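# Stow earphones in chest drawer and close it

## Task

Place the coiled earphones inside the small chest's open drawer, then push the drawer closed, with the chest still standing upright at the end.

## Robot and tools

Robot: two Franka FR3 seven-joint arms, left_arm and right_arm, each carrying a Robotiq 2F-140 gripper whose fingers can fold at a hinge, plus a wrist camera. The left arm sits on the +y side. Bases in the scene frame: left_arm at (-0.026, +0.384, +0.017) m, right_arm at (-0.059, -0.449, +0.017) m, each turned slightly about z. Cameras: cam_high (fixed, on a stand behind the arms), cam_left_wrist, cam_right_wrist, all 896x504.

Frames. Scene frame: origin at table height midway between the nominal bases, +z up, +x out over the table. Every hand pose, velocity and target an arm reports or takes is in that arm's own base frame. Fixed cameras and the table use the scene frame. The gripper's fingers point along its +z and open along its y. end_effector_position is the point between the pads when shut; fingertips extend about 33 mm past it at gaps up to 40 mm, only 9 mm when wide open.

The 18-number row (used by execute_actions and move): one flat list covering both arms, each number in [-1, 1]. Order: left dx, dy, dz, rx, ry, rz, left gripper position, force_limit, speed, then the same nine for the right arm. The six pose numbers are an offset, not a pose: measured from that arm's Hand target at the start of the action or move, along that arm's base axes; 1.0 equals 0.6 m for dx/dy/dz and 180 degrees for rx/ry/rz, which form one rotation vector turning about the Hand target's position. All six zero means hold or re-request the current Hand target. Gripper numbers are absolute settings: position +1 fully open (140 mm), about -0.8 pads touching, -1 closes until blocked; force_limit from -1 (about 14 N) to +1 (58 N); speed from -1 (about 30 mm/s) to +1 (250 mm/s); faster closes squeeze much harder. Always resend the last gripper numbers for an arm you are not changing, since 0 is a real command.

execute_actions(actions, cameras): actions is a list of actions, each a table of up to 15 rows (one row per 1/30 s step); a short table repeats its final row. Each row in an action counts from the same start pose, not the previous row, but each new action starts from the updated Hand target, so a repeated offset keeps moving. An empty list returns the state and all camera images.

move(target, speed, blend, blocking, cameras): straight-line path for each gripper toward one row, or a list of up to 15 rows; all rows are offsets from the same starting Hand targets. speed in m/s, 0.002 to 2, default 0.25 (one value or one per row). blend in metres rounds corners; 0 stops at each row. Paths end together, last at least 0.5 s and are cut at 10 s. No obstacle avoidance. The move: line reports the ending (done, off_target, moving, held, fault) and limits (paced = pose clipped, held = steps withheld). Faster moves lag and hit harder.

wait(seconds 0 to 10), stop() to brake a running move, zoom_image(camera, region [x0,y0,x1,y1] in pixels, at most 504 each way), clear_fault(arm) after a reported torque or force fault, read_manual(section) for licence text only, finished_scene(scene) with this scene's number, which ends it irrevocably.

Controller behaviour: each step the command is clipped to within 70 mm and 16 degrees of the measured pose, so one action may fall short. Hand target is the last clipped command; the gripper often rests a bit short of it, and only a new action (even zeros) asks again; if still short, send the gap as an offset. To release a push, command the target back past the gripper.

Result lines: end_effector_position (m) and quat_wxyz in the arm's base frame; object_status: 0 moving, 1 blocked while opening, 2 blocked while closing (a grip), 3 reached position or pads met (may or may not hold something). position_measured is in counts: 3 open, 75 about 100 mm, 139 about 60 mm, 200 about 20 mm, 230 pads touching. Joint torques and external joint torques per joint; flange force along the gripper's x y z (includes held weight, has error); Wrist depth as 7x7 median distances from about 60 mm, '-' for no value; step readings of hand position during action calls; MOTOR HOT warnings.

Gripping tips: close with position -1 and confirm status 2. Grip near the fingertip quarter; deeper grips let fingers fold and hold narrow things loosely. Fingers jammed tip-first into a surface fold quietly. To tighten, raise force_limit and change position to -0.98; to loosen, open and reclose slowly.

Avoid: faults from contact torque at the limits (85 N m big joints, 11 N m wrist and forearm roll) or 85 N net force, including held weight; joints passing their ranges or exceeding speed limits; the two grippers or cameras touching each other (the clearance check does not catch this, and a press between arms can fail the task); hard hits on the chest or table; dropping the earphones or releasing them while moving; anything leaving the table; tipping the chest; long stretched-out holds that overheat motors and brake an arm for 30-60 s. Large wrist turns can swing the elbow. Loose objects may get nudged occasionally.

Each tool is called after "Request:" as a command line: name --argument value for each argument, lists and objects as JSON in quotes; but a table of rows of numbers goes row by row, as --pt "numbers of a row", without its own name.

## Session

Request:
execute_actions --actions '[]'

Scene clock: 0.00 s.
left_arm: end_effector_position=(+0.3721, +0.1158, +0.1943) position_measured=3 object_status=3 end_effector_quat_wxyz=(+0.602, +0.677, +0.235, +0.351) | right_arm: end_effector_position=(+0.1607, +0.2546, +0.1449) position_measured=3 object_status=3 end_effector_quat_wxyz=(-0.258, +0.834, +0.435, -0.221)
Joint positions: left_arm=[0.903 0.174 0.298 -2.677 -1.257 1.456 -0.072] | right_arm=[0.729 -0.276 -0.223 -2.659 0.496 1.885 -2.283]
Joint velocities: within noise
Joint torques (N m): no reading
External joint torques (N m): no reading
Flange force (N): no reading
Wrist depth (mm): cam_left_wrist=[274 390 679 - - 1892 2082 / 264 376 681 1936 - - 2015 / 254 351 626 2155 - 2174 2915 / 242 118 527 515 - 137 2503 / - 109 479 468 3490 120 96 / - 305 444 436 4859 - - / - 297 432 429 3442 765 -] | cam_right_wrist=[2266 497 376 302 253 217 191 / 2170 553 414 326 270 229 200 / 2246 621 461 355 289 243 211 / - 124 516 387 310 138 216 / - 107 564 430 336 138 101 / - 100 640 490 360 304 96 / - 2307 - 569 340 320 -]
Hand target: left_arm +0.3721, +0.1158, +0.1943; +0.602, +0.677, +0.235, +0.351 | right_arm +0.1607, +0.2546, +0.1449; -0.258, +0.834, +0.435, -0.221
Tool commands: left_gripper/position=+1.0 left_gripper/force_limit=+1.0 left_gripper/speed=+1.0 right_gripper/position=+1.0 right_gripper/force_limit=+1.0 right_gripper/speed=+1.0

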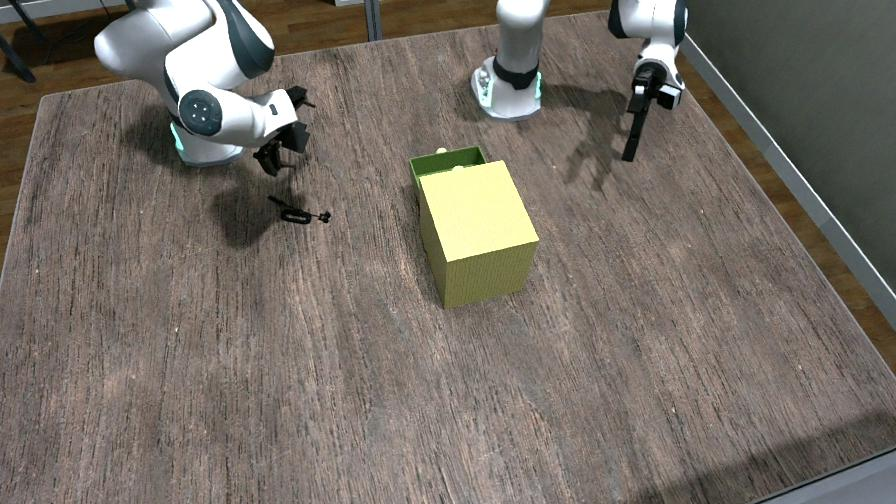

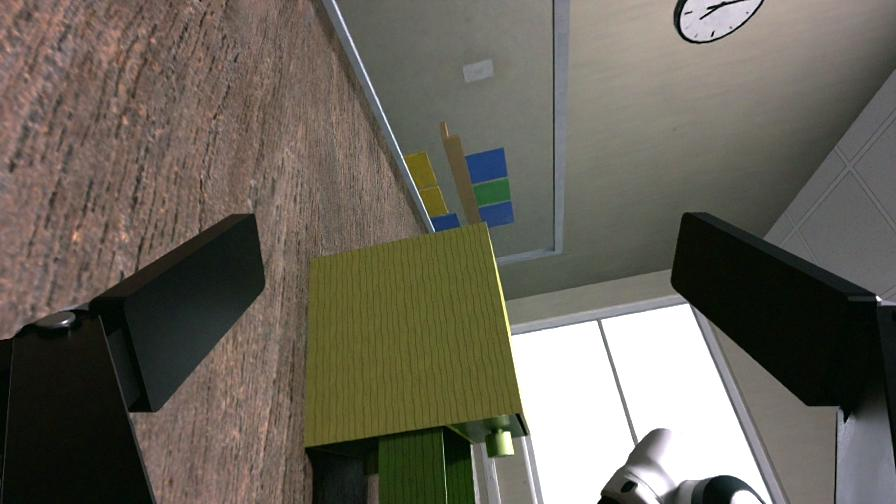

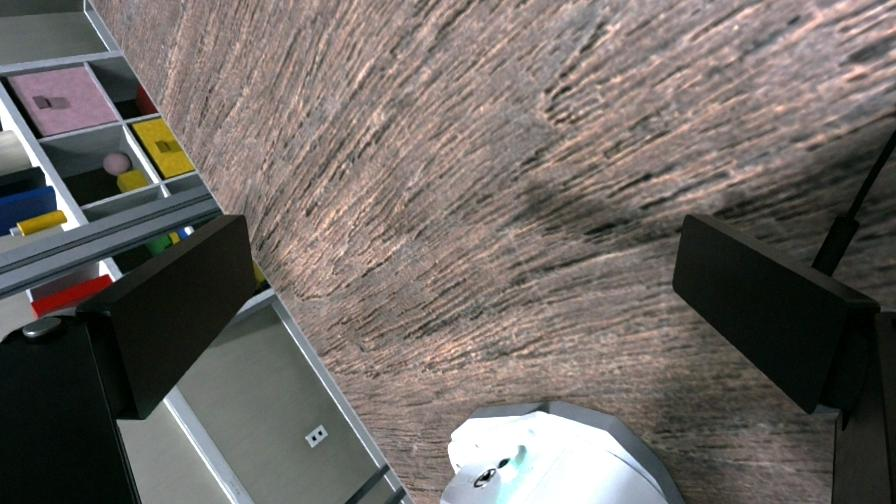

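Request:
zoom_image --camera "cam_high" --region '[240, 120, 560, 320]'

Request:
zoom_image --camera "cam_left_wrist" --region '[240, 200, 560, 504]'

Scaled by 1.575 from the camera's 896x504 image, which has a finer 1280x720 frame.

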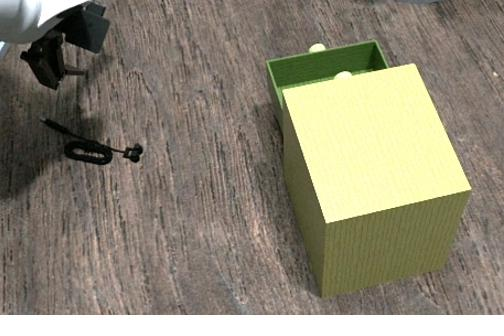

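Scaled by 1.575 from the camera's 896x504 image, which has a finer 1280x720 frame.

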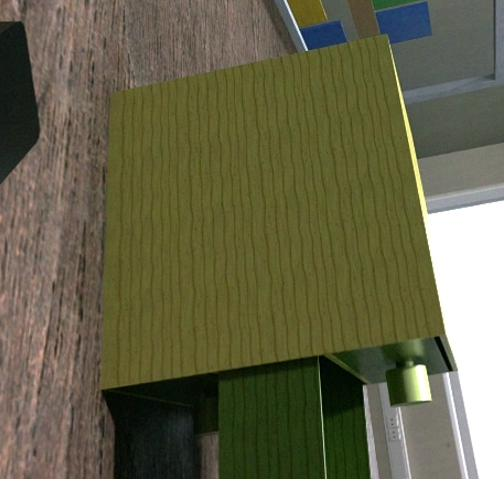

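Request:
move --target '[-0.162,-0.308,0.093,-0.3064,0.5258,0.5915,-1,-1,0,0.1822,-0.1243,0.1252,-0.0172,-0.2233,0.186,0.05,-0.5,0]' --speed 0.5 --cameras '["all"]'

Scene clock: 19.70 s.
left_arm: end_effector_position=(+0.2753, -0.0674, +0.2506) position_measured=233 object_status=3 end_effector_quat_wxyz=(-0.041, +0.190, +0.962, -0.190) | right_arm: end_effector_position=(+0.2692, +0.1799, +0.2196) position_measured=123 object_status=3 end_effector_quat_wxyz=(-0.001, +0.709, +0.705, -0.002)
Joint positions: left_arm=[1.85 -1.769 -0.819 -2.47 -0.991 0.576 -3.008] | right_arm=[0.727 -0.724 -0.128 -2.722 -0.091 1.996 -2.466]
Joint velocities: left_arm=[0 0 0.001 0.001 0.001 -0.005 -0.001] | right_arm=[within noise]
Joint torques (N m): left_arm=[1.05 23.52 17.78 6.91 1.52 1.28 -0.25] | right_arm=[0.69 -8.32 1.16 25.21 0.82 2.86 -0.2]
External joint torques (N m): left_arm=[1.18 0.65 -0.37 0.4 0.55 -0.08 -0.22] | right_arm=[0.73 -0.91 -0.04 0.86 -0.04 0.3 -0.2]
Flange force (N): left_arm=[-0.5 2.2 -5.0] | right_arm=[-0.2 -0.8 -1.7]
Wrist depth (mm): cam_left_wrist=[534 477 426 387 353 326 300 / 571 505 449 406 370 339 314 / 574 534 474 420 386 353 325 / 626 579 - 115 399 371 340 / 710 635 87 80 85 374 354 / 807 - - - 68 73 363 / - - - - - - -] | cam_right_wrist=[336 337 337 339 338 339 338 / 352 356 354 356 356 356 358 / 373 374 375 376 375 378 377 / 387 391 149 398 150 399 401 / - 84 122 423 133 88 415 / - - 452 452 453 - - / - - 484 483 482 - -]
Hand target: left_arm +0.2749, -0.0690, +0.2501; -0.020, +0.095, +0.991, -0.093 | right_arm +0.2700, +0.1800, +0.2200; +0.000, +0.707, +0.707, -0.001
Off the commanded pose: left_arm 0.002 m, 31 deg; orientation clipped | right_arm 0.001 m, 0 deg.
joint sent to its limit (left arm) — joint 2 (shoulder), lower limit; joint 7 (wrist roll), lower limit. The joint targets are off in orientation, not in position.
move: off_target (left_arm); limits=paced

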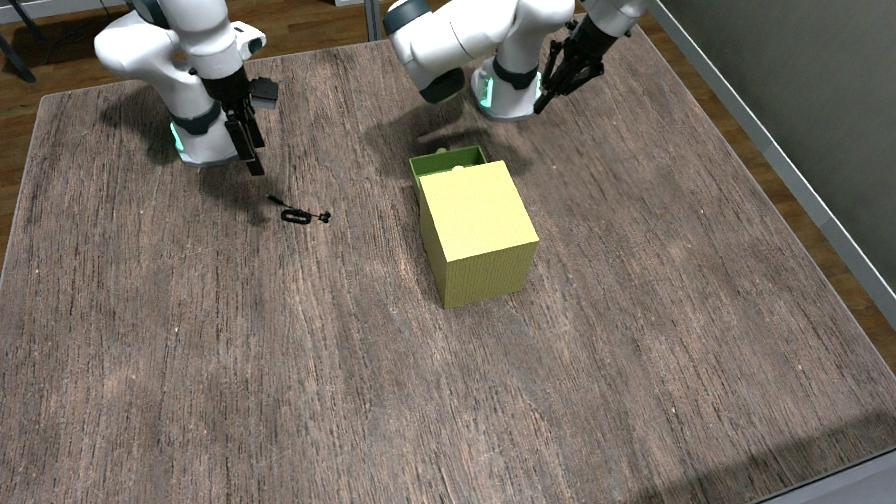

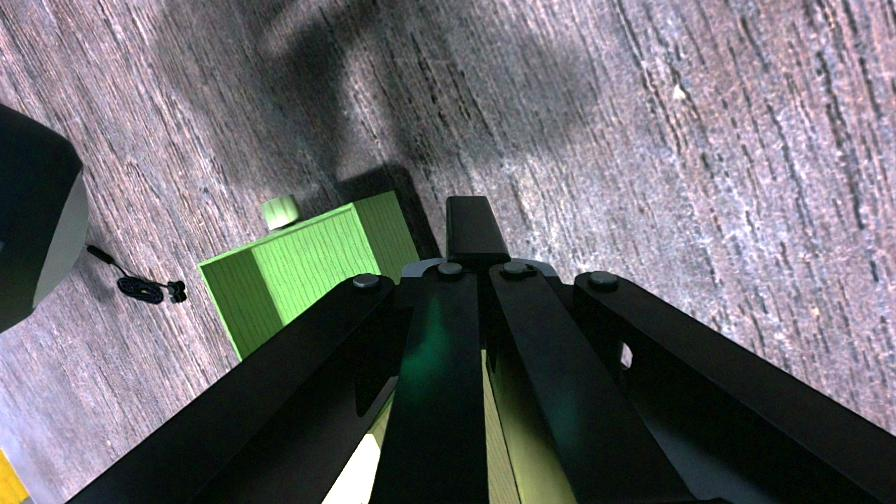

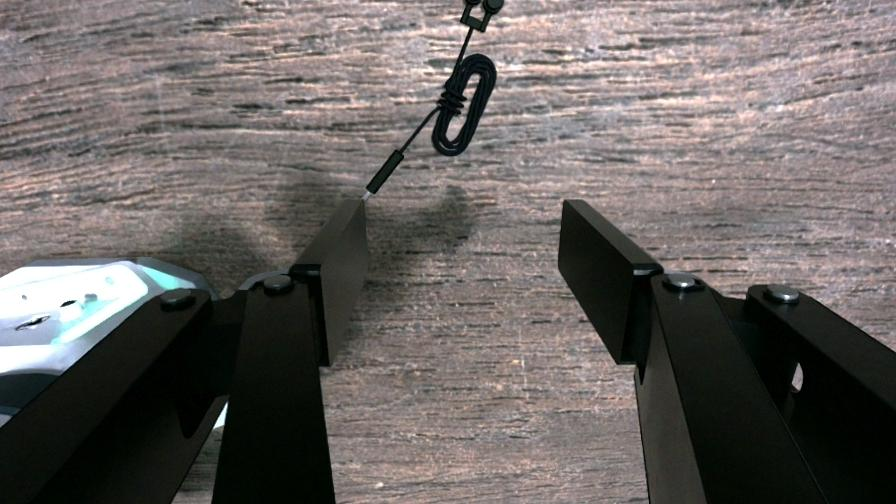

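Request:
move --target '[0.242,0.248,0.083,0.0157,-0.0715,-0.6644,-1,-1,0,0.0085,0.0588,-0.275,0,0,-0.1611,0.05,-0.5,0]' --speed 0.5 --cameras '["all"]'

Scene clock: 28.57 s.
left_arm: end_effector_position=(+0.4204, +0.0789, +0.2997) position_measured=233 object_status=3 end_effector_quat_wxyz=(+0.000, +0.908, +0.418, -0.001) | right_arm: end_effector_position=(+0.2749, +0.2149, +0.0554) position_measured=123 object_status=3 end_effector_quat_wxyz=(+0.000, +0.860, +0.510, -0.001)
Joint positions: left_arm=[1.627 -1.049 -0.985 -2.217 -0.811 1.486 -1.539] | right_arm=[0.599 -0.281 0.073 -2.877 0.04 2.594 -2.007]
Joint velocities: left_arm=[-0.001 0 0.001 0 0 0.001 0.007] | right_arm=[within noise]
Joint torques (N m): left_arm=[0.24 13.91 22.31 15.47 1.43 2.98 0.24] | right_arm=[0.09 -16.48 -0.55 19.74 0.87 2.91 0.19]
External joint torques (N m): left_arm=[0.29 1.4 0.83 -0.68 0.56 0.34 0.24] | right_arm=[0.14 0.16 0.2 0.98 0.4 0.31 0.19]
Flange force (N): left_arm=[1.1 -3.1 -0.8] | right_arm=[3.6 0.2 1.2]
Wrist depth (mm): cam_left_wrist=[425 425 425 419 422 422 418 / 446 445 446 442 442 442 441 / 473 470 467 462 469 463 463 / 495 495 495 115 486 482 483 / 518 519 87 80 85 411 351 / 546 - - - 68 73 - / - - - - - - -] | cam_right_wrist=[185 185 186 185 187 187 190 / 194 195 196 196 197 198 198 / 205 206 206 205 206 209 209 / 217 218 213 217 215 220 222 / - 84 122 233 228 88 230 / - - 248 248 250 - - / - - 266 267 268 - -]
Hand target: left_arm +0.4201, +0.0798, +0.2999; +0.000, +0.910, +0.415, +0.000 | right_arm +0.2751, +0.2153, +0.0550; +0.000, +0.862, +0.507, +0.000
Off the commanded pose: left_arm 0.001 m, 1 deg | right_arm 0.001 m, 0 deg.
move: done; limits=paced

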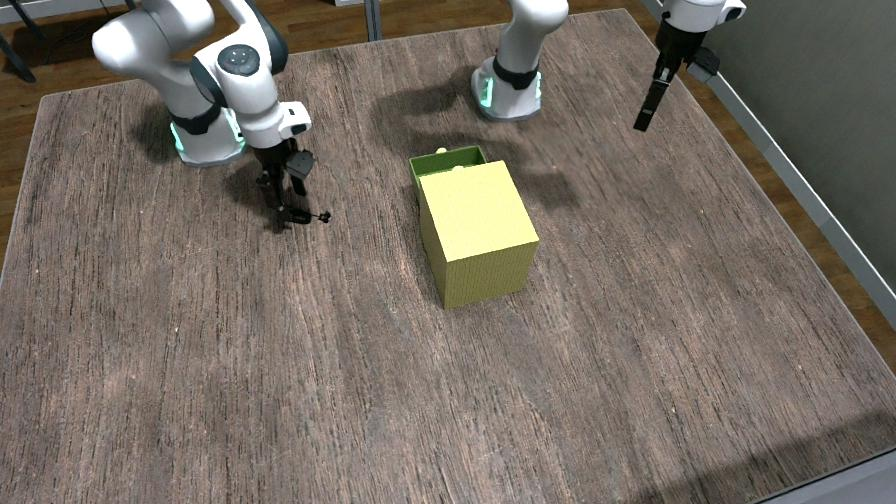

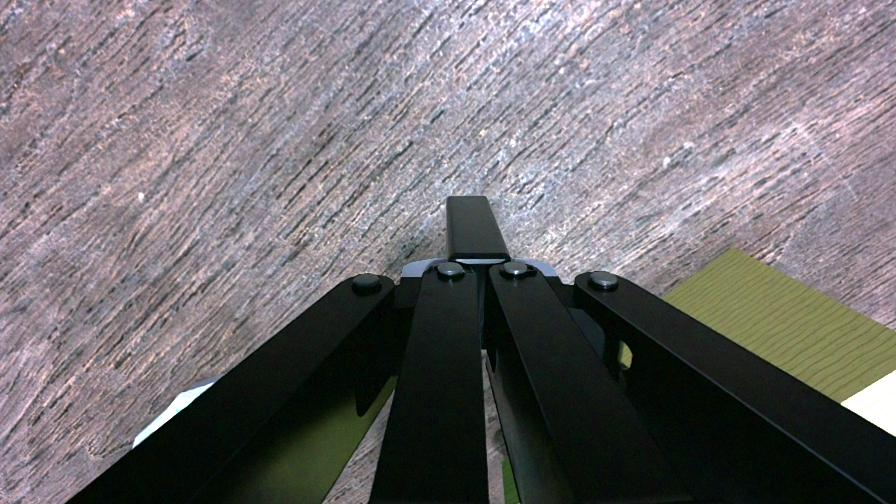

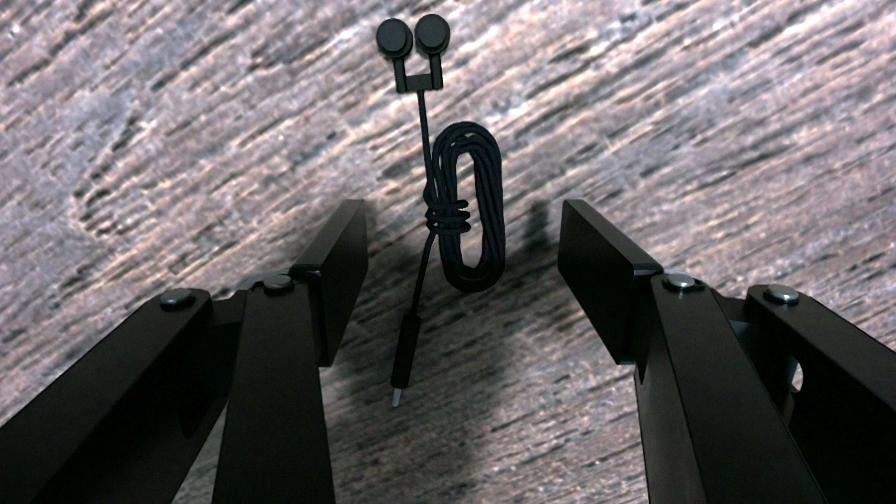

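Request:
move --pt "-0.1302 -0.318 -0.0665 0 0 -0.161 -1 -1 0 0 0 -0.0608 0 0 0 0.05 -0.5 0" --pt "-0.1302 -0.318 -0.0665 0 0 -0.161 -1 -1 0 0 0 -0.0608 0 0 0 -1 -0.5 -1" --speed '[0.2,0.2]' --cameras '["cam_right_wrist","cam_left_wrist"]'

Scene clock: 34.97 s.
left_arm: end_effector_position=(+0.3418, -0.1105, +0.2601) position_measured=233 object_status=3 end_effector_quat_wxyz=(-0.002, +0.984, +0.177, +0.000) | right_arm: end_effector_position=(+0.2752, +0.2154, +0.0191) position_measured=210 object_status=0 end_effector_quat_wxyz=(-0.001, +0.861, +0.509, +0.000)
Joint positions: left_arm=[1.019 -1.259 -0.913 -2.467 -0.859 1.447 -1.429] | right_arm=[0.595 -0.151 0.075 -2.886 0.034 2.735 -1.999]
Joint torques (N m): left_arm=[0.21 14.38 20.34 14.36 0.88 2.81 0.17] | right_arm=[-0.07 -18.78 -0.09 16.95 0.27 2.81 0.19]
External joint torques (N m): left_arm=[0.26 1.47 0.56 -0.53 0.01 0.17 0.17] | right_arm=[-0.04 0.19 0.32 0.45 -0.09 0.2 0.19]
Flange force (N): left_arm=[2.4 -1.9 -0.8] | right_arm=[2.1 0.0 1.6]
Wrist depth (mm): cam_left_wrist=[391 390 385 385 382 192 189 / 408 407 408 404 398 200 197 / 426 427 426 424 339 204 208 / 451 452 452 115 302 242 219 / 480 471 87 80 85 - 469 / 496 - - - 68 73 487 / - - - - - - -] | cam_right_wrist=[152 152 153 152 153 154 154 / 160 160 161 161 162 162 162 / 169 169 169 168 170 171 171 / 178 179 177 136 178 181 182 / 190 187 88 115 94 188 193 / - - - - 67 - 204 / - - - - - - -]
Hand target: left_arm +0.3419, -0.1110, +0.2600; +0.000, +0.985, +0.174, +0.000 | right_arm +0.2751, +0.2153, +0.0186; +0.000, +0.862, +0.507, +0.000
Off the commanded pose: left_arm 0.001 m, 0 deg | right_arm 0.001 m, 0 deg.
move: done
Images, in order (width x height): cam_left_wrist 896x504, cam_right_wrist 896x504.

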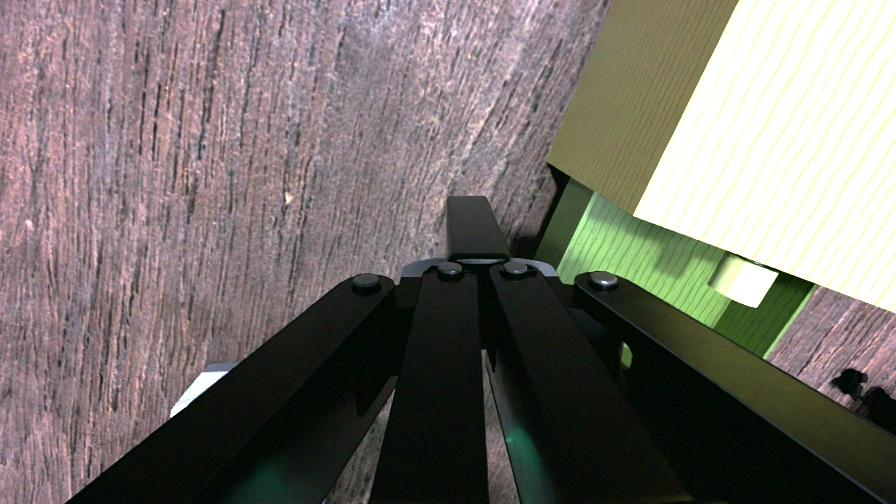

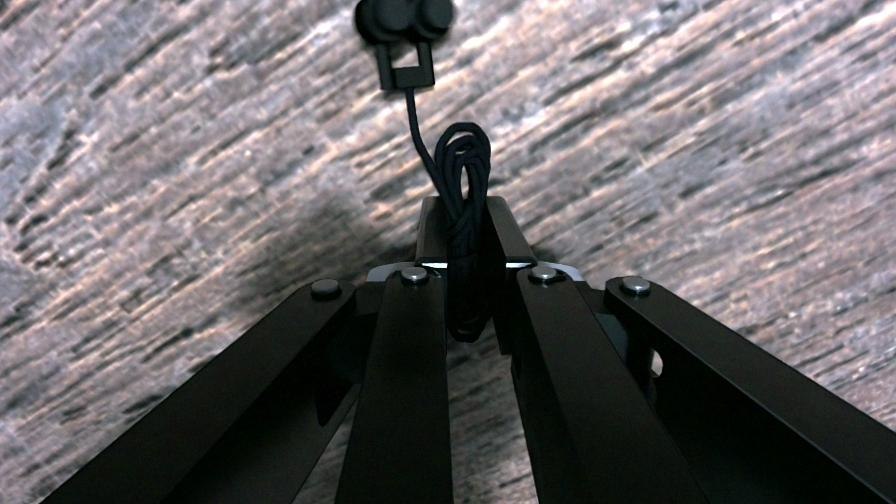

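Request:
move --pt "0 0 0 0 0 0 -1 -1 0 0 0 0.28 0 0 0 -1 -0.5 -1" --pt "0 0 0 0 0 0 -1 -1 0 0.04 0.538 0.586 0 0 0 -1 -0.5 -1" --speed '[0.3,0.3]' --blend '[0.05,0]' --cameras '["all"]'

Scene clock: 41.57 s.
left_arm: end_effector_position=(+0.3418, -0.1105, +0.2601) position_measured=233 object_status=3 end_effector_quat_wxyz=(-0.002, +0.984, +0.177, +0.000) | right_arm: end_effector_position=(+0.2985, +0.5388, +0.3704) position_measured=210 object_status=2 end_effector_quat_wxyz=(-0.002, +0.860, +0.510, +0.000)
Joint positions: left_arm=[1.019 -1.259 -0.913 -2.467 -0.859 1.447 -1.429] | right_arm=[0.747 0.196 0.362 -1.443 -0.066 1.628 -1.536]
Joint velocities: left_arm=[within noise] | right_arm=[0 0 0 0.002 0.001 0 0.007]
Joint torques (N m): left_arm=[0.19 14.35 20.3 14.39 0.89 2.81 0.18] | right_arm=[0.99 -36.51 2.1 26.02 0.76 2.37 0.27]
External joint torques (N m): left_arm=[0.26 1.42 0.45 -0.55 0.03 0.17 0.18] | right_arm=[1.04 0.07 -0.18 1.72 -0.12 -0.27 0.27]
Flange force (N): left_arm=[2.4 -1.8 -0.5] | right_arm=[10.5 -1.4 -6.8]
Wrist depth (mm): cam_left_wrist=[390 391 388 386 381 209 187 / 409 408 406 405 381 201 198 / 432 426 428 426 338 211 207 / 455 450 447 115 304 217 221 / 474 476 87 80 85 - 474 / 502 - - - 68 73 493 / - - - - - - -] | cam_right_wrist=[451 469 464 297 284 283 476 / 479 492 496 - 295 504 502 / 519 519 527 159 526 531 532 / 555 553 547 136 551 558 563 / 585 578 88 94 94 583 600 / 613 - - - 67 - 631 / - - - - - - -]
Hand target: left_arm +0.3419, -0.1110, +0.2600; +0.000, +0.985, +0.174, +0.000 | right_arm +0.2991, +0.5381, +0.3702; +0.000, +0.862, +0.507, +0.000
Off the commanded pose: left_arm 0.001 m, 0 deg | right_arm 0.001 m, 0 deg.
move: done

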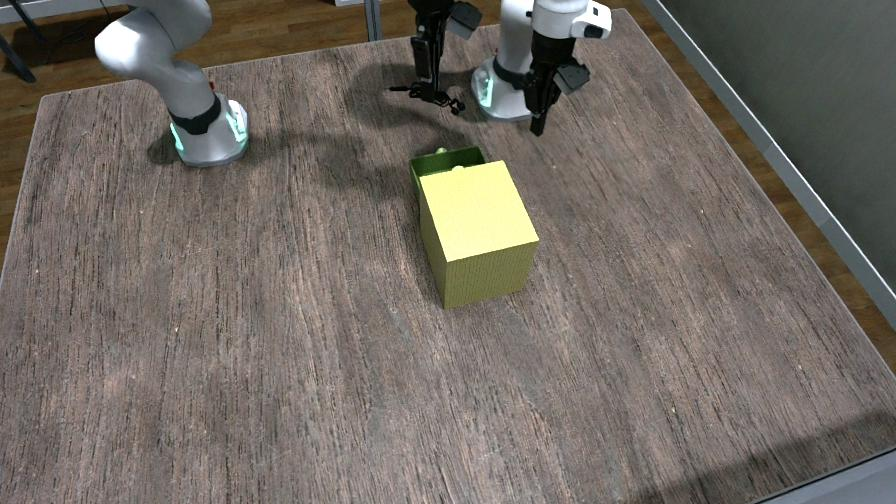

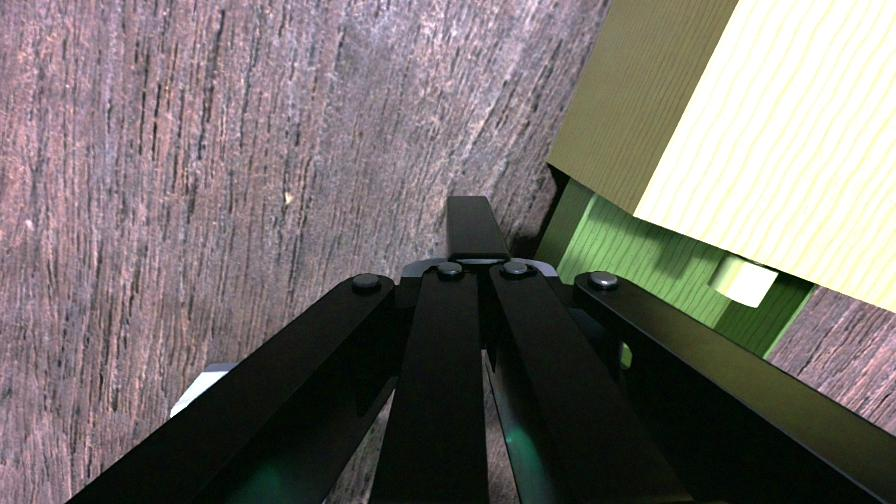

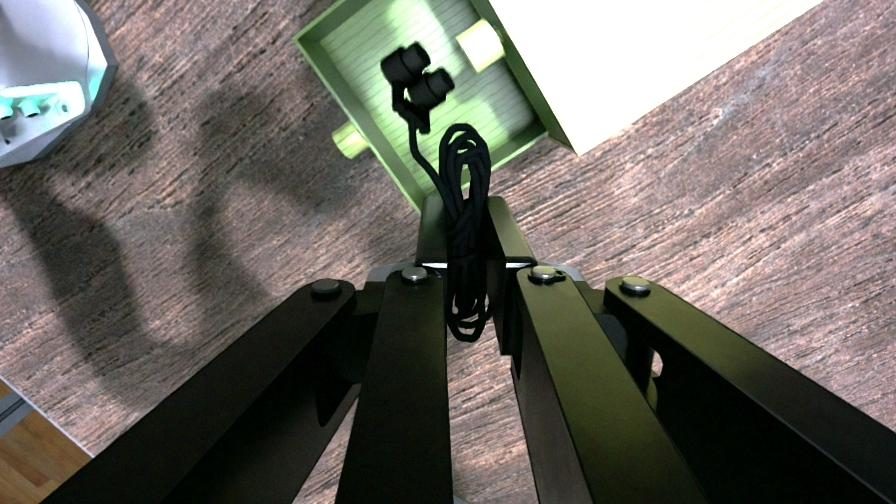

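Request:
move --target '[0,0,0,0,0,0,-1,-1,0,-0.0118,0.0478,-0.162,0.0418,-0.0288,-0.5595,-1,-0.5,-1]' --speed 0.5 --cameras '["cam_high","cam_right_wrist"]'

Scene clock: 51.63 s.
left_arm: end_effector_position=(+0.3418, -0.1105, +0.2601) position_measured=233 object_status=3 end_effector_quat_wxyz=(-0.002, +0.984, +0.177, +0.000) | right_arm: end_effector_position=(+0.2912, +0.5676, +0.2732) position_measured=210 object_status=2 end_effector_quat_wxyz=(-0.030, +0.945, -0.320, +0.062)
Joint positions: left_arm=[1.019 -1.259 -0.913 -2.467 -0.859 1.447 -1.429] | right_arm=[1.048 0.177 0.109 -1.726 -0.149 1.97 0.29]
Joint torques (N m): left_arm=[0.2 14.36 20.34 14.34 0.89 2.8 0.17] | right_arm=[0.47 -39.09 0.81 26.1 0.74 2.71 -0.1]
External joint torques (N m): left_arm=[0.22 1.41 0.42 -0.62 0.02 0.14 0.17] | right_arm=[0.44 -0.57 0.05 1.19 0.21 0.01 -0.09]
Flange force (N): left_arm=[2.2 -1.8 -0.3] | right_arm=[-0.8 -3.4 -2.5]
Wrist depth (mm): cam_left_wrist=[393 388 388 385 384 226 189 / 410 406 407 406 380 202 197 / 431 429 428 426 325 210 208 / 453 451 449 115 107 217 221 / 477 475 87 80 85 250 461 / 500 - - - 68 73 485 / - - - - - - -] | cam_right_wrist=[209 204 202 221 387 379 374 / 220 215 212 - 401 395 387 / 455 222 242 - 413 410 401 / 472 463 452 136 430 425 416 / 494 479 88 94 94 433 433 / - - - - 67 - 445 / - - - - - - -]
Hand target: left_arm +0.3419, -0.1110, +0.2600; +0.000, +0.985, +0.174, +0.000 | right_arm +0.2912, +0.5676, +0.2732; -0.030, +0.945, -0.319, +0.062 (not the last commanded pose)
Off the commanded pose: left_arm 0.001 m, 0 deg | right_arm 0.001 m, 2 deg.
move: held (right_arm; a check stopped the path); limits=paced,held
pose unreachable (right arm): on one or more control steps of this call, first in action 0 (counted from 0), this arm could not follow its commanded pose, so it was not sent that pose on those steps. It may still have moved: this result reports where it is.
cause: moving toward the commanded pose would bring a part of the arm too close to another arm (a part of this arm just beyond joint 5 (forearm roll) and a part of the left arm just beyond its joint 5 (forearm roll), under 1 mm apart when this arm was first held).
Images, in order (width x height): cam_high 896x504, cam_right_wrist 896x504.

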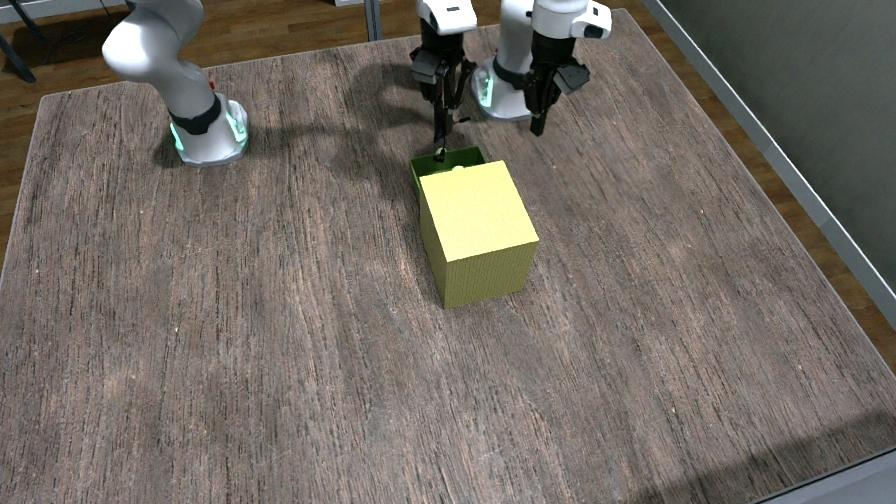

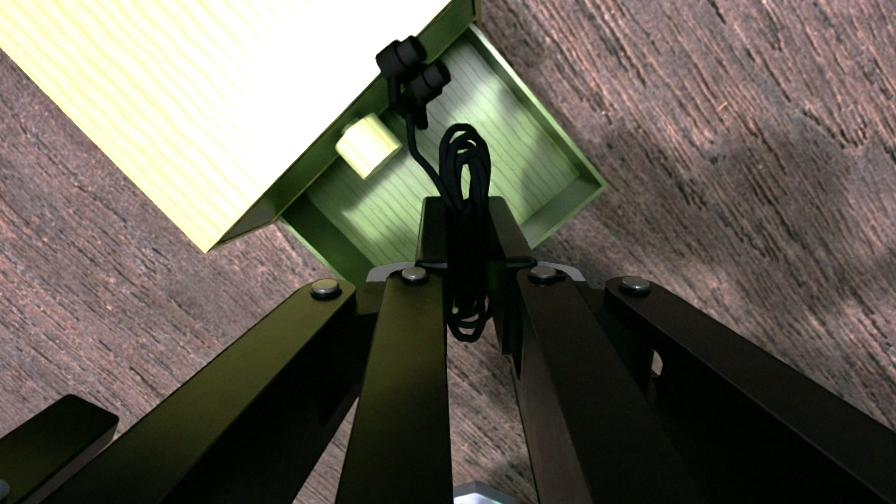

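Request:
zoom_image --camera "cam_right_wrist" --region '[260, 0, 620, 260]'

Request:
zoom_image --camera "cam_high" --region '[370, 40, 590, 200]'

Scaled by 1.400 from the camera's 896x504 image, which has a finer 1280x720 frame.

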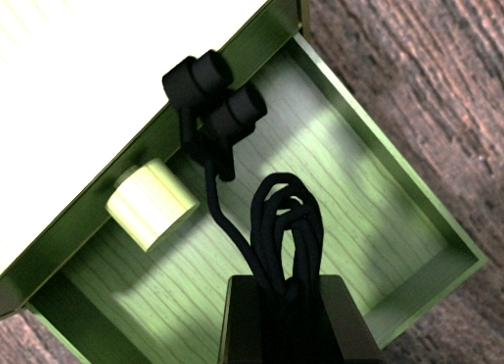

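Scaled by 2.291 from the camera's 896x504 image, which has a finer 1280x720 frame.

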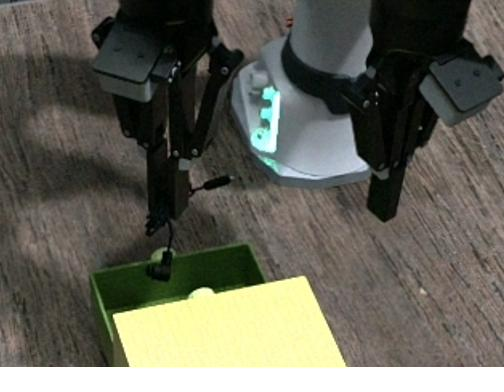

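Request:
execute_actions --actions '[]'

Scene clock: 60.40 s.
left_arm: end_effector_position=(+0.3418, -0.1105, +0.2601) position_measured=233 object_status=3 end_effector_quat_wxyz=(-0.002, +0.984, +0.177, +0.000) | right_arm: end_effector_position=(+0.2912, +0.5676, +0.2732) position_measured=210 object_status=2 end_effector_quat_wxyz=(-0.030, +0.945, -0.320, +0.062)
Joint positions: left_arm=[1.019 -1.259 -0.913 -2.467 -0.859 1.447 -1.429] | right_arm=[1.048 0.177 0.109 -1.726 -0.149 1.97 0.29]
Joint velocities: within noise
Joint torques (N m): left_arm=[0.23 14.34 20.42 14.37 0.87 2.8 0.19] | right_arm=[0.45 -38.98 0.74 26.16 0.73 2.69 -0.12]
External joint torques (N m): left_arm=[0.32 1.42 0.64 -0.58 0.01 0.17 0.19] | right_arm=[0.61 -0.6 0.15 1.34 0.21 0.02 -0.11]
Flange force (N): left_arm=[2.3 -2.1 -0.8] | right_arm=[-1.1 -4.0 -2.8]
Wrist depth (mm): cam_left_wrist=[391 386 387 385 381 208 190 / 409 408 406 402 380 200 198 / 430 426 429 429 325 211 205 / 452 451 451 115 300 247 219 / 477 469 87 80 85 79 464 / 502 - - - 68 73 486 / - - - - - - -] | cam_right_wrist=[210 206 203 220 389 379 374 / 219 215 211 - 399 393 386 / 453 223 237 - 403 409 399 / 472 465 454 136 429 424 416 / 493 479 88 94 94 435 433 / - - - - 67 - 445 / - - - - - - -]
Hand target: left_arm +0.3419, -0.1110, +0.2600; +0.000, +0.985, +0.174, +0.000 | right_arm +0.2912, +0.5676, +0.2732; -0.030, +0.945, -0.319, +0.062 (not the last commanded pose)
Tool commands: left_gripper/position=-1.0 left_gripper/force_limit=-1.0 left_gripper/speed=+0.0 right_gripper/position=-1.0 right_gripper/force_limit=-0.5 right_gripper/speed=-1.0
Off the commanded pose: left_arm 0.001 m, 0 deg | right_arm 0.001 m, 2 deg.

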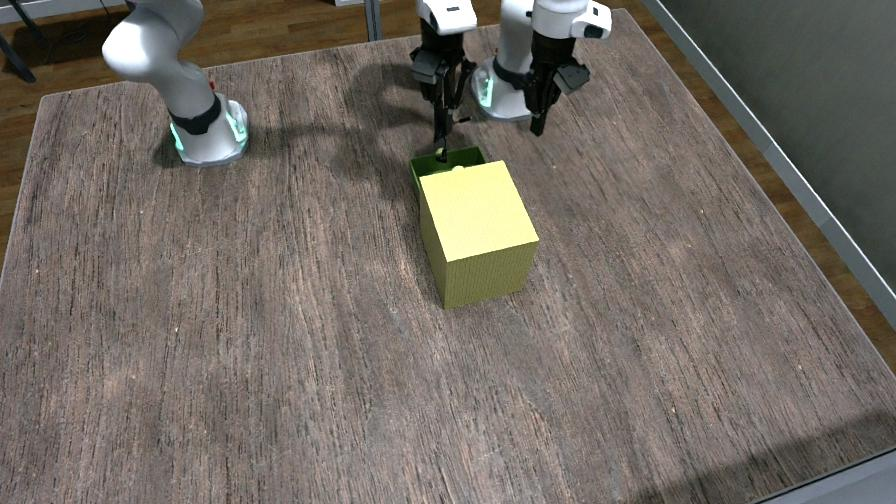

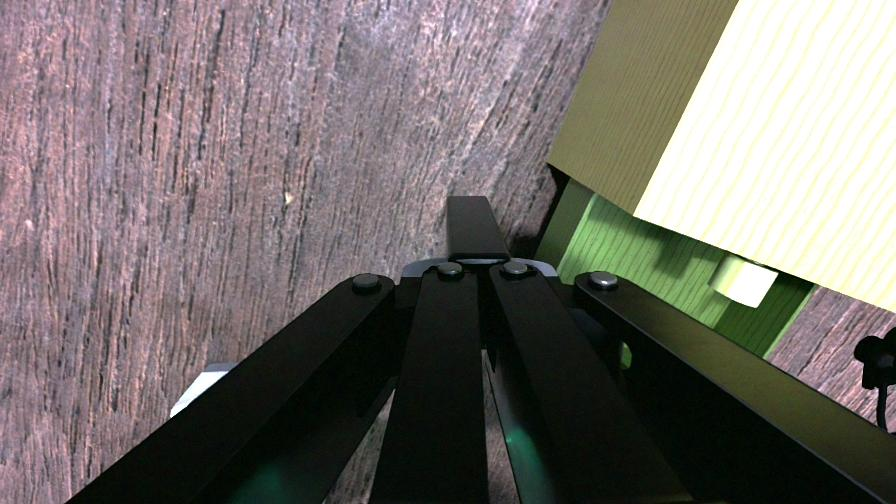

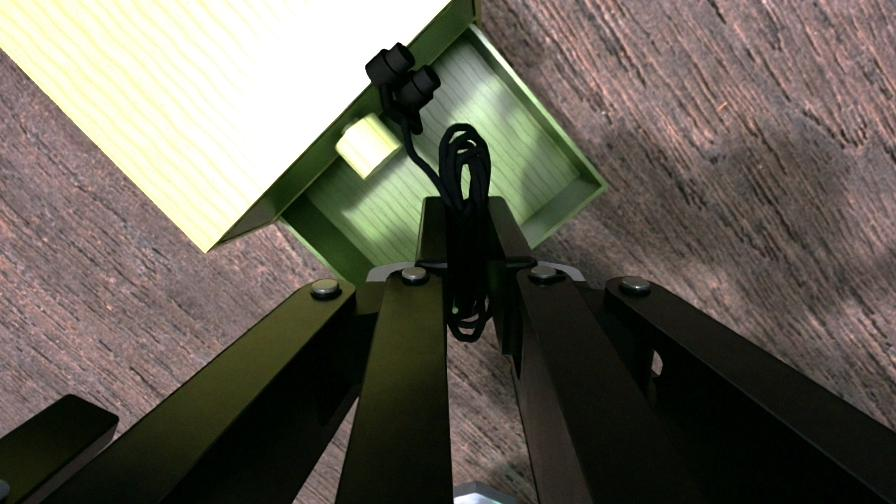

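Request:
zoom_image --camera "cam_right_wrist" --region '[280, 0, 640, 360]'

Request:
zoom_image --camera "cam_high" --region '[360, 60, 580, 220]'

Scaled by 1.400 from the camera's 896x504 image, which has a finer 1280x720 frame.

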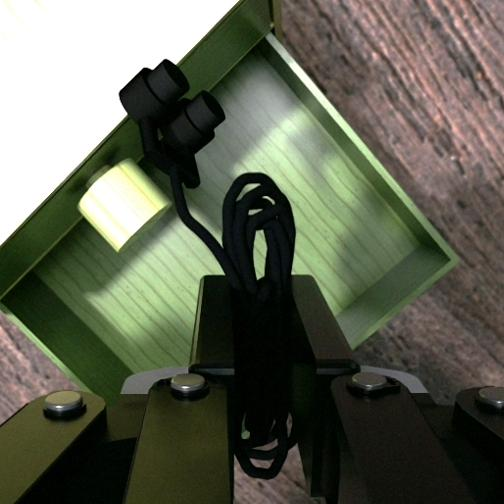

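Scaled by 2.291 from the camera's 896x504 image, which has a finer 1280x720 frame.

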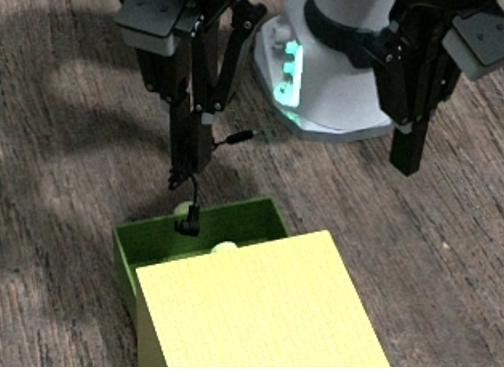

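Request:
move --pt "0 0 0 0 0 0 -1 -1 0 0 0 -0.0667 0 0 0 -1 -0.5 -1" --pt "0 0 0 0 0 0 -1 -1 0 -0.025 -0.0015 -0.1867 0 0 0 -1 -0.5 -1" --blend '[0.03,0]' --speed 0.15 --cameras '["cam_high","cam_right_wrist"]'

Scene clock: 65.37 s.
left_arm: end_effector_position=(+0.3418, -0.1105, +0.2601) position_measured=233 object_status=3 end_effector_quat_wxyz=(-0.002, +0.984, +0.177, +0.000) | right_arm: end_effector_position=(+0.2912, +0.5676, +0.2732) position_measured=210 object_status=2 end_effector_quat_wxyz=(-0.030, +0.945, -0.320, +0.062)
Joint positions: left_arm=[1.019 -1.259 -0.913 -2.467 -0.859 1.447 -1.429] | right_arm=[1.048 0.177 0.109 -1.726 -0.149 1.97 0.29]
Joint torques (N m): left_arm=[0.2 14.31 20.36 14.41 0.88 2.8 0.14] | right_arm=[0.44 -38.95 0.8 26.15 0.72 2.7 -0.02]
External joint torques (N m): left_arm=[0.25 1.38 0.52 -0.53 0.01 0.16 0.14] | right_arm=[0.56 -0.28 0.17 1.18 0.2 0.01 -0.02]
Flange force (N): left_arm=[2.2 -1.8 -0.7] | right_arm=[-1.4 -4.2 -2.3]
Wrist depth (mm): cam_left_wrist=[387 391 390 384 382 210 189 / 410 408 405 405 364 200 198 / 428 429 426 426 338 209 208 / 455 455 447 115 304 216 219 / 478 475 87 80 85 - 471 / 499 - - - 68 73 487 / - - - - - - -] | cam_right_wrist=[210 206 200 250 387 379 374 / - 218 212 - 399 394 385 / 454 222 233 158 406 408 401 / 472 463 452 136 427 425 416 / 492 481 88 94 94 435 433 / - - - - 67 - 447 / - - - - - - -]
Hand target: left_arm +0.3419, -0.1110, +0.2600; +0.000, +0.985, +0.174, +0.000 | right_arm +0.2912, +0.5676, +0.2732; -0.030, +0.945, -0.320, +0.062 (not the last commanded pose)
Off the commanded pose: left_arm 0.001 m, 0 deg | right_arm 0.113 m, 0 deg.
move: held (right_arm; a check stopped the path); path passed 0 of 2 targets; blend cut to 0.02 m at target 1; limits=held
pose unreachable (right arm): on one or more control steps of this call, first in action 0 (counted from 0), this arm could not follow its commanded pose, so it was not sent that pose on those steps. It may still have moved: this result reports where it is.
cause: moving toward the commanded pose would bring a part of the arm too close to another arm (a part of this arm just beyond joint 5 (forearm roll) and a part of the left arm just beyond its joint 5 (forearm roll), under 1 mm apart when this arm was first held).
Images, in order (width x height): cam_high 896x504, cam_right_wrist 896x504.

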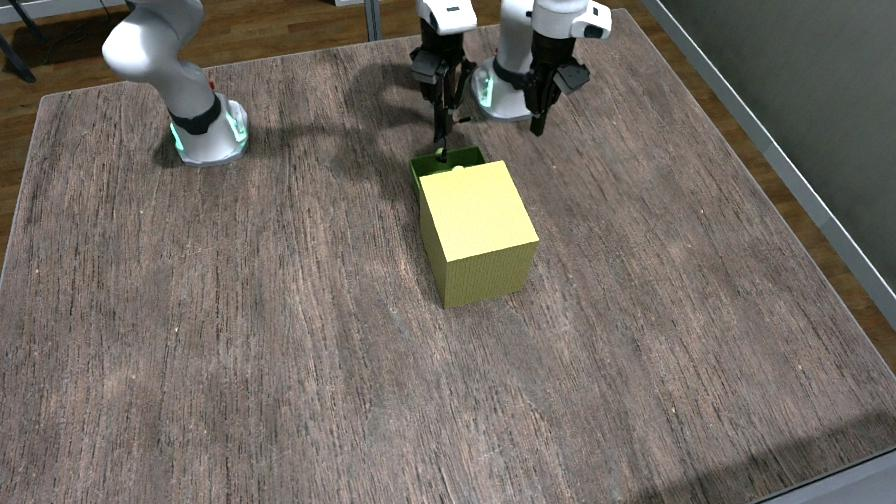

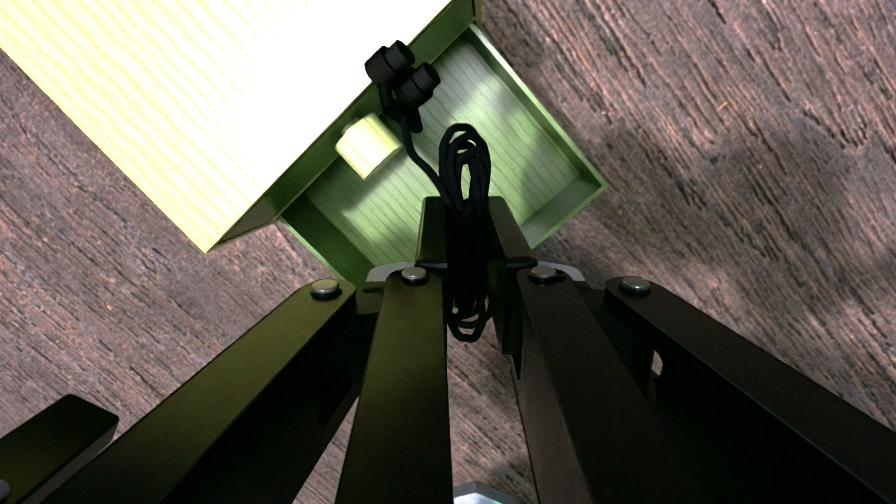

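Request:
move --target '[0,0.2,0.1,0,0,0,-1,-1,0, 0,0,0,0,0,0,-1,-0.5,-1]' --speed 0.15

Scene clock: 67.00 s.
left_arm: end_effector_position=(+0.3418, -0.1102, +0.2604) position_measured=233 object_status=3 end_effector_quat_wxyz=(-0.001, +0.984, +0.177, +0.000) | right_arm: end_effector_position=(+0.2912, +0.5676, +0.2732) position_measured=210 object_status=2 end_effector_quat_wxyz=(-0.030, +0.945, -0.320, +0.062)
Joint positions: left_arm=[1.019 -1.258 -0.912 -2.467 -0.858 1.447 -1.428] | right_arm=[1.048 0.177 0.109 -1.726 -0.149 1.97 0.29]
Joint torques (N m): left_arm=[0.62 13.66 19.71 14.84 0.91 2.81 0] | right_arm=[0.47 -38.97 0.81 26.13 0.72 2.71 -0.03]
External joint torques (N m): left_arm=[0.73 0.8 -0.12 -0.2 0.06 0.16 0] | right_arm=[0.29 -0.47 -0.09 1.24 0.19 0.01 -0.02]
Flange force (N): left_arm=[3.6 -0.3 -0.2] | right_arm=[-0.8 -3.9 -2.4]
Wrist depth (mm): cam_left_wrist=[388 389 389 387 384 214 189 / 410 406 406 404 381 200 196 / 430 427 426 426 328 208 210 / 455 452 446 115 304 - 220 / 476 470 87 80 85 250 460 / 505 - - - 68 73 490 / - - - - - - -] | cam_right_wrist=[212 206 202 221 387 380 374 / 220 215 212 - 399 393 387 / 454 221 232 - 409 409 401 / 473 468 454 136 430 422 416 / 494 480 88 94 94 435 434 / - - - - 67 - 442 / - - - - - - -]
Hand target: left_arm +0.3418, -0.1104, +0.2602; -0.002, +0.984, +0.177, +0.000 (not the last commanded pose) | right_arm +0.2912, +0.5676, +0.2732; -0.030, +0.945, -0.320, +0.062
Off the commanded pose: left_arm 0.133 m, 0 deg | right_arm 0.000 m, 0 deg.
move: held (left_arm; a check stopped the path); limits=held
pose unreachable (left arm): on one or more control steps of this call, first in action 0 (counted from 0), this arm could not follow its commanded pose, so it was not sent that pose on those steps. It may still have moved: this result reports where it is.
cause: moving toward the commanded pose would bring a part of the arm too close to another arm (a part of this arm just beyond joint 5 (forearm roll) and a part of the right arm just beyond its joint 5 (forearm roll), under 1 mm apart when this arm was first held).

Request:
move --target '[0,0,0,0,0,0,-1,-1,0, 0.003,-0.05,0,0,0,0,-1,-0.5,-1]' --speed 0.1

Scene clock: 71.27 s.
left_arm: end_effector_position=(+0.3418, -0.1102, +0.2604) position_measured=233 object_status=3 end_effector_quat_wxyz=(-0.001, +0.984, +0.177, +0.000) | right_arm: end_effector_position=(+0.2925, +0.5371, +0.2719) position_measured=210 object_status=2 end_effector_quat_wxyz=(-0.028, +0.944, -0.322, +0.063)
Joint positions: left_arm=[1.019 -1.258 -0.912 -2.467 -0.858 1.447 -1.428] | right_arm=[1.028 0.095 0.102 -1.836 -0.14 1.998 0.27]
Joint velocities: left_arm=[within noise] | right_arm=[0 -0.001 -0.001 -0.001 -0.002 0.001 -0.005]
Joint torques (N m): left_arm=[0.63 13.73 19.73 14.86 0.95 2.81 0] | right_arm=[-0.19 -36.87 0.47 25.73 1.06 2.99 -0.18]
External joint torques (N m): left_arm=[0.65 0.82 -0.13 -0.11 0.08 0.16 0] | right_arm=[-0.29 -1.25 -0.01 0.96 0.52 0.31 -0.17]
Flange force (N): left_arm=[3.6 -0.1 -0.4] | right_arm=[1.0 0.2 -1.8]
Wrist depth (mm): cam_left_wrist=[390 389 387 387 382 197 189 / 409 407 408 406 379 201 198 / 433 431 426 424 327 209 208 / 453 453 450 115 363 220 219 / 480 473 87 80 85 - 470 / 501 - - - 68 73 488 / - - - - - - -] | cam_right_wrist=[- 205 201 393 389 379 373 / 217 213 210 409 401 394 386 / - 221 242 - 414 408 400 / 472 234 353 136 426 424 416 / 490 479 88 94 94 435 433 / - - - - 67 - 446 / - - - - - - -]
Hand target: left_arm +0.3418, -0.1104, +0.2602; -0.002, +0.984, +0.177, +0.000 | right_arm +0.2930, +0.5376, +0.2732; -0.030, +0.945, -0.320, +0.062
Off the commanded pose: left_arm 0.000 m, 0 deg | right_arm 0.001 m, 0 deg.
move: done

Request:
move --target '[0,0,0,0,0,0,-1,-1,0, -0.025,0,-0.18,0,0,0,-1,-0.5,-1]' --speed 0.15 --cameras '["cam_high","cam_right_wrist"]'

Scene clock: 73.10 s.
left_arm: end_effector_position=(+0.3418, -0.1102, +0.2604) position_measured=233 object_status=3 end_effector_quat_wxyz=(-0.001, +0.984, +0.177, +0.000) | right_arm: end_effector_position=(+0.2772, +0.5365, +0.1639) position_measured=210 object_status=2 end_effector_quat_wxyz=(-0.028, +0.946, -0.318, +0.061)
Joint positions: left_arm=[1.019 -1.258 -0.912 -2.467 -0.858 1.447 -1.428] | right_arm=[1.042 0.167 0.103 -2.025 -0.171 2.253 0.324]
Joint velocities: left_arm=[within noise] | right_arm=[0.001 0 0.002 0 0.001 0.002 0.006]
Joint torques (N m): left_arm=[0.7 13.71 19.73 14.83 0.93 2.79 0.02] | right_arm=[0.77 -37.31 0.67 24.71 0.42 3.04 0.14]
External joint torques (N m): left_arm=[0.71 0.78 -0.07 -0.08 0.07 0.15 0.02] | right_arm=[0.92 -0.45 0.11 1.17 -0.13 0.37 0.14]
Flange force (N): left_arm=[3.7 -0.2 -0.5] | right_arm=[-1.9 -2.7 -0.8]
Wrist depth (mm): cam_left_wrist=[390 386 387 390 381 218 189 / 408 409 409 405 380 212 195 / 429 429 425 425 339 211 216 / 453 451 450 115 116 245 219 / 482 469 87 80 85 251 468 / 499 - - - 68 73 488 / - - - - - - -] | cam_right_wrist=[102 115 155 292 289 283 279 / 114 138 - 296 298 294 288 / 134 133 - 157 309 304 298 / 177 256 - 136 315 317 311 / 365 232 88 94 94 324 322 / - - - - 67 - 331 / - - - - - - -]
Hand target: left_arm +0.3418, -0.1104, +0.2602; -0.002, +0.984, +0.177, +0.000 | right_arm +0.2780, +0.5376, +0.1652; -0.030, +0.945, -0.320, +0.062
Off the commanded pose: left_arm 0.000 m, 0 deg | right_arm 0.002 m, 0 deg.
move: done
Images, in order (width x height): cam_high 896x504, cam_right_wrist 896x504.

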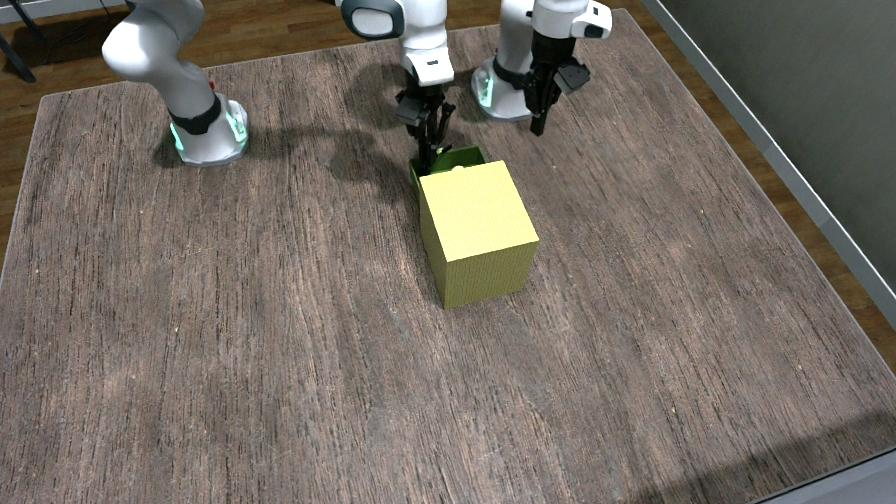

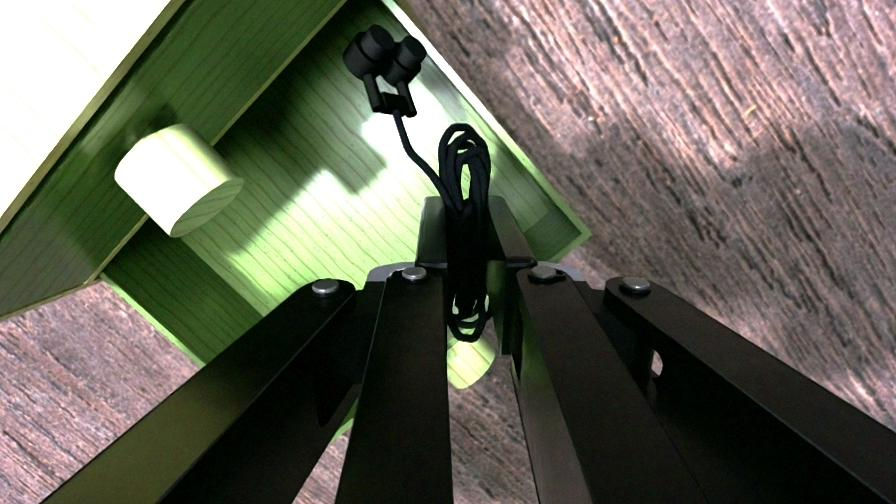

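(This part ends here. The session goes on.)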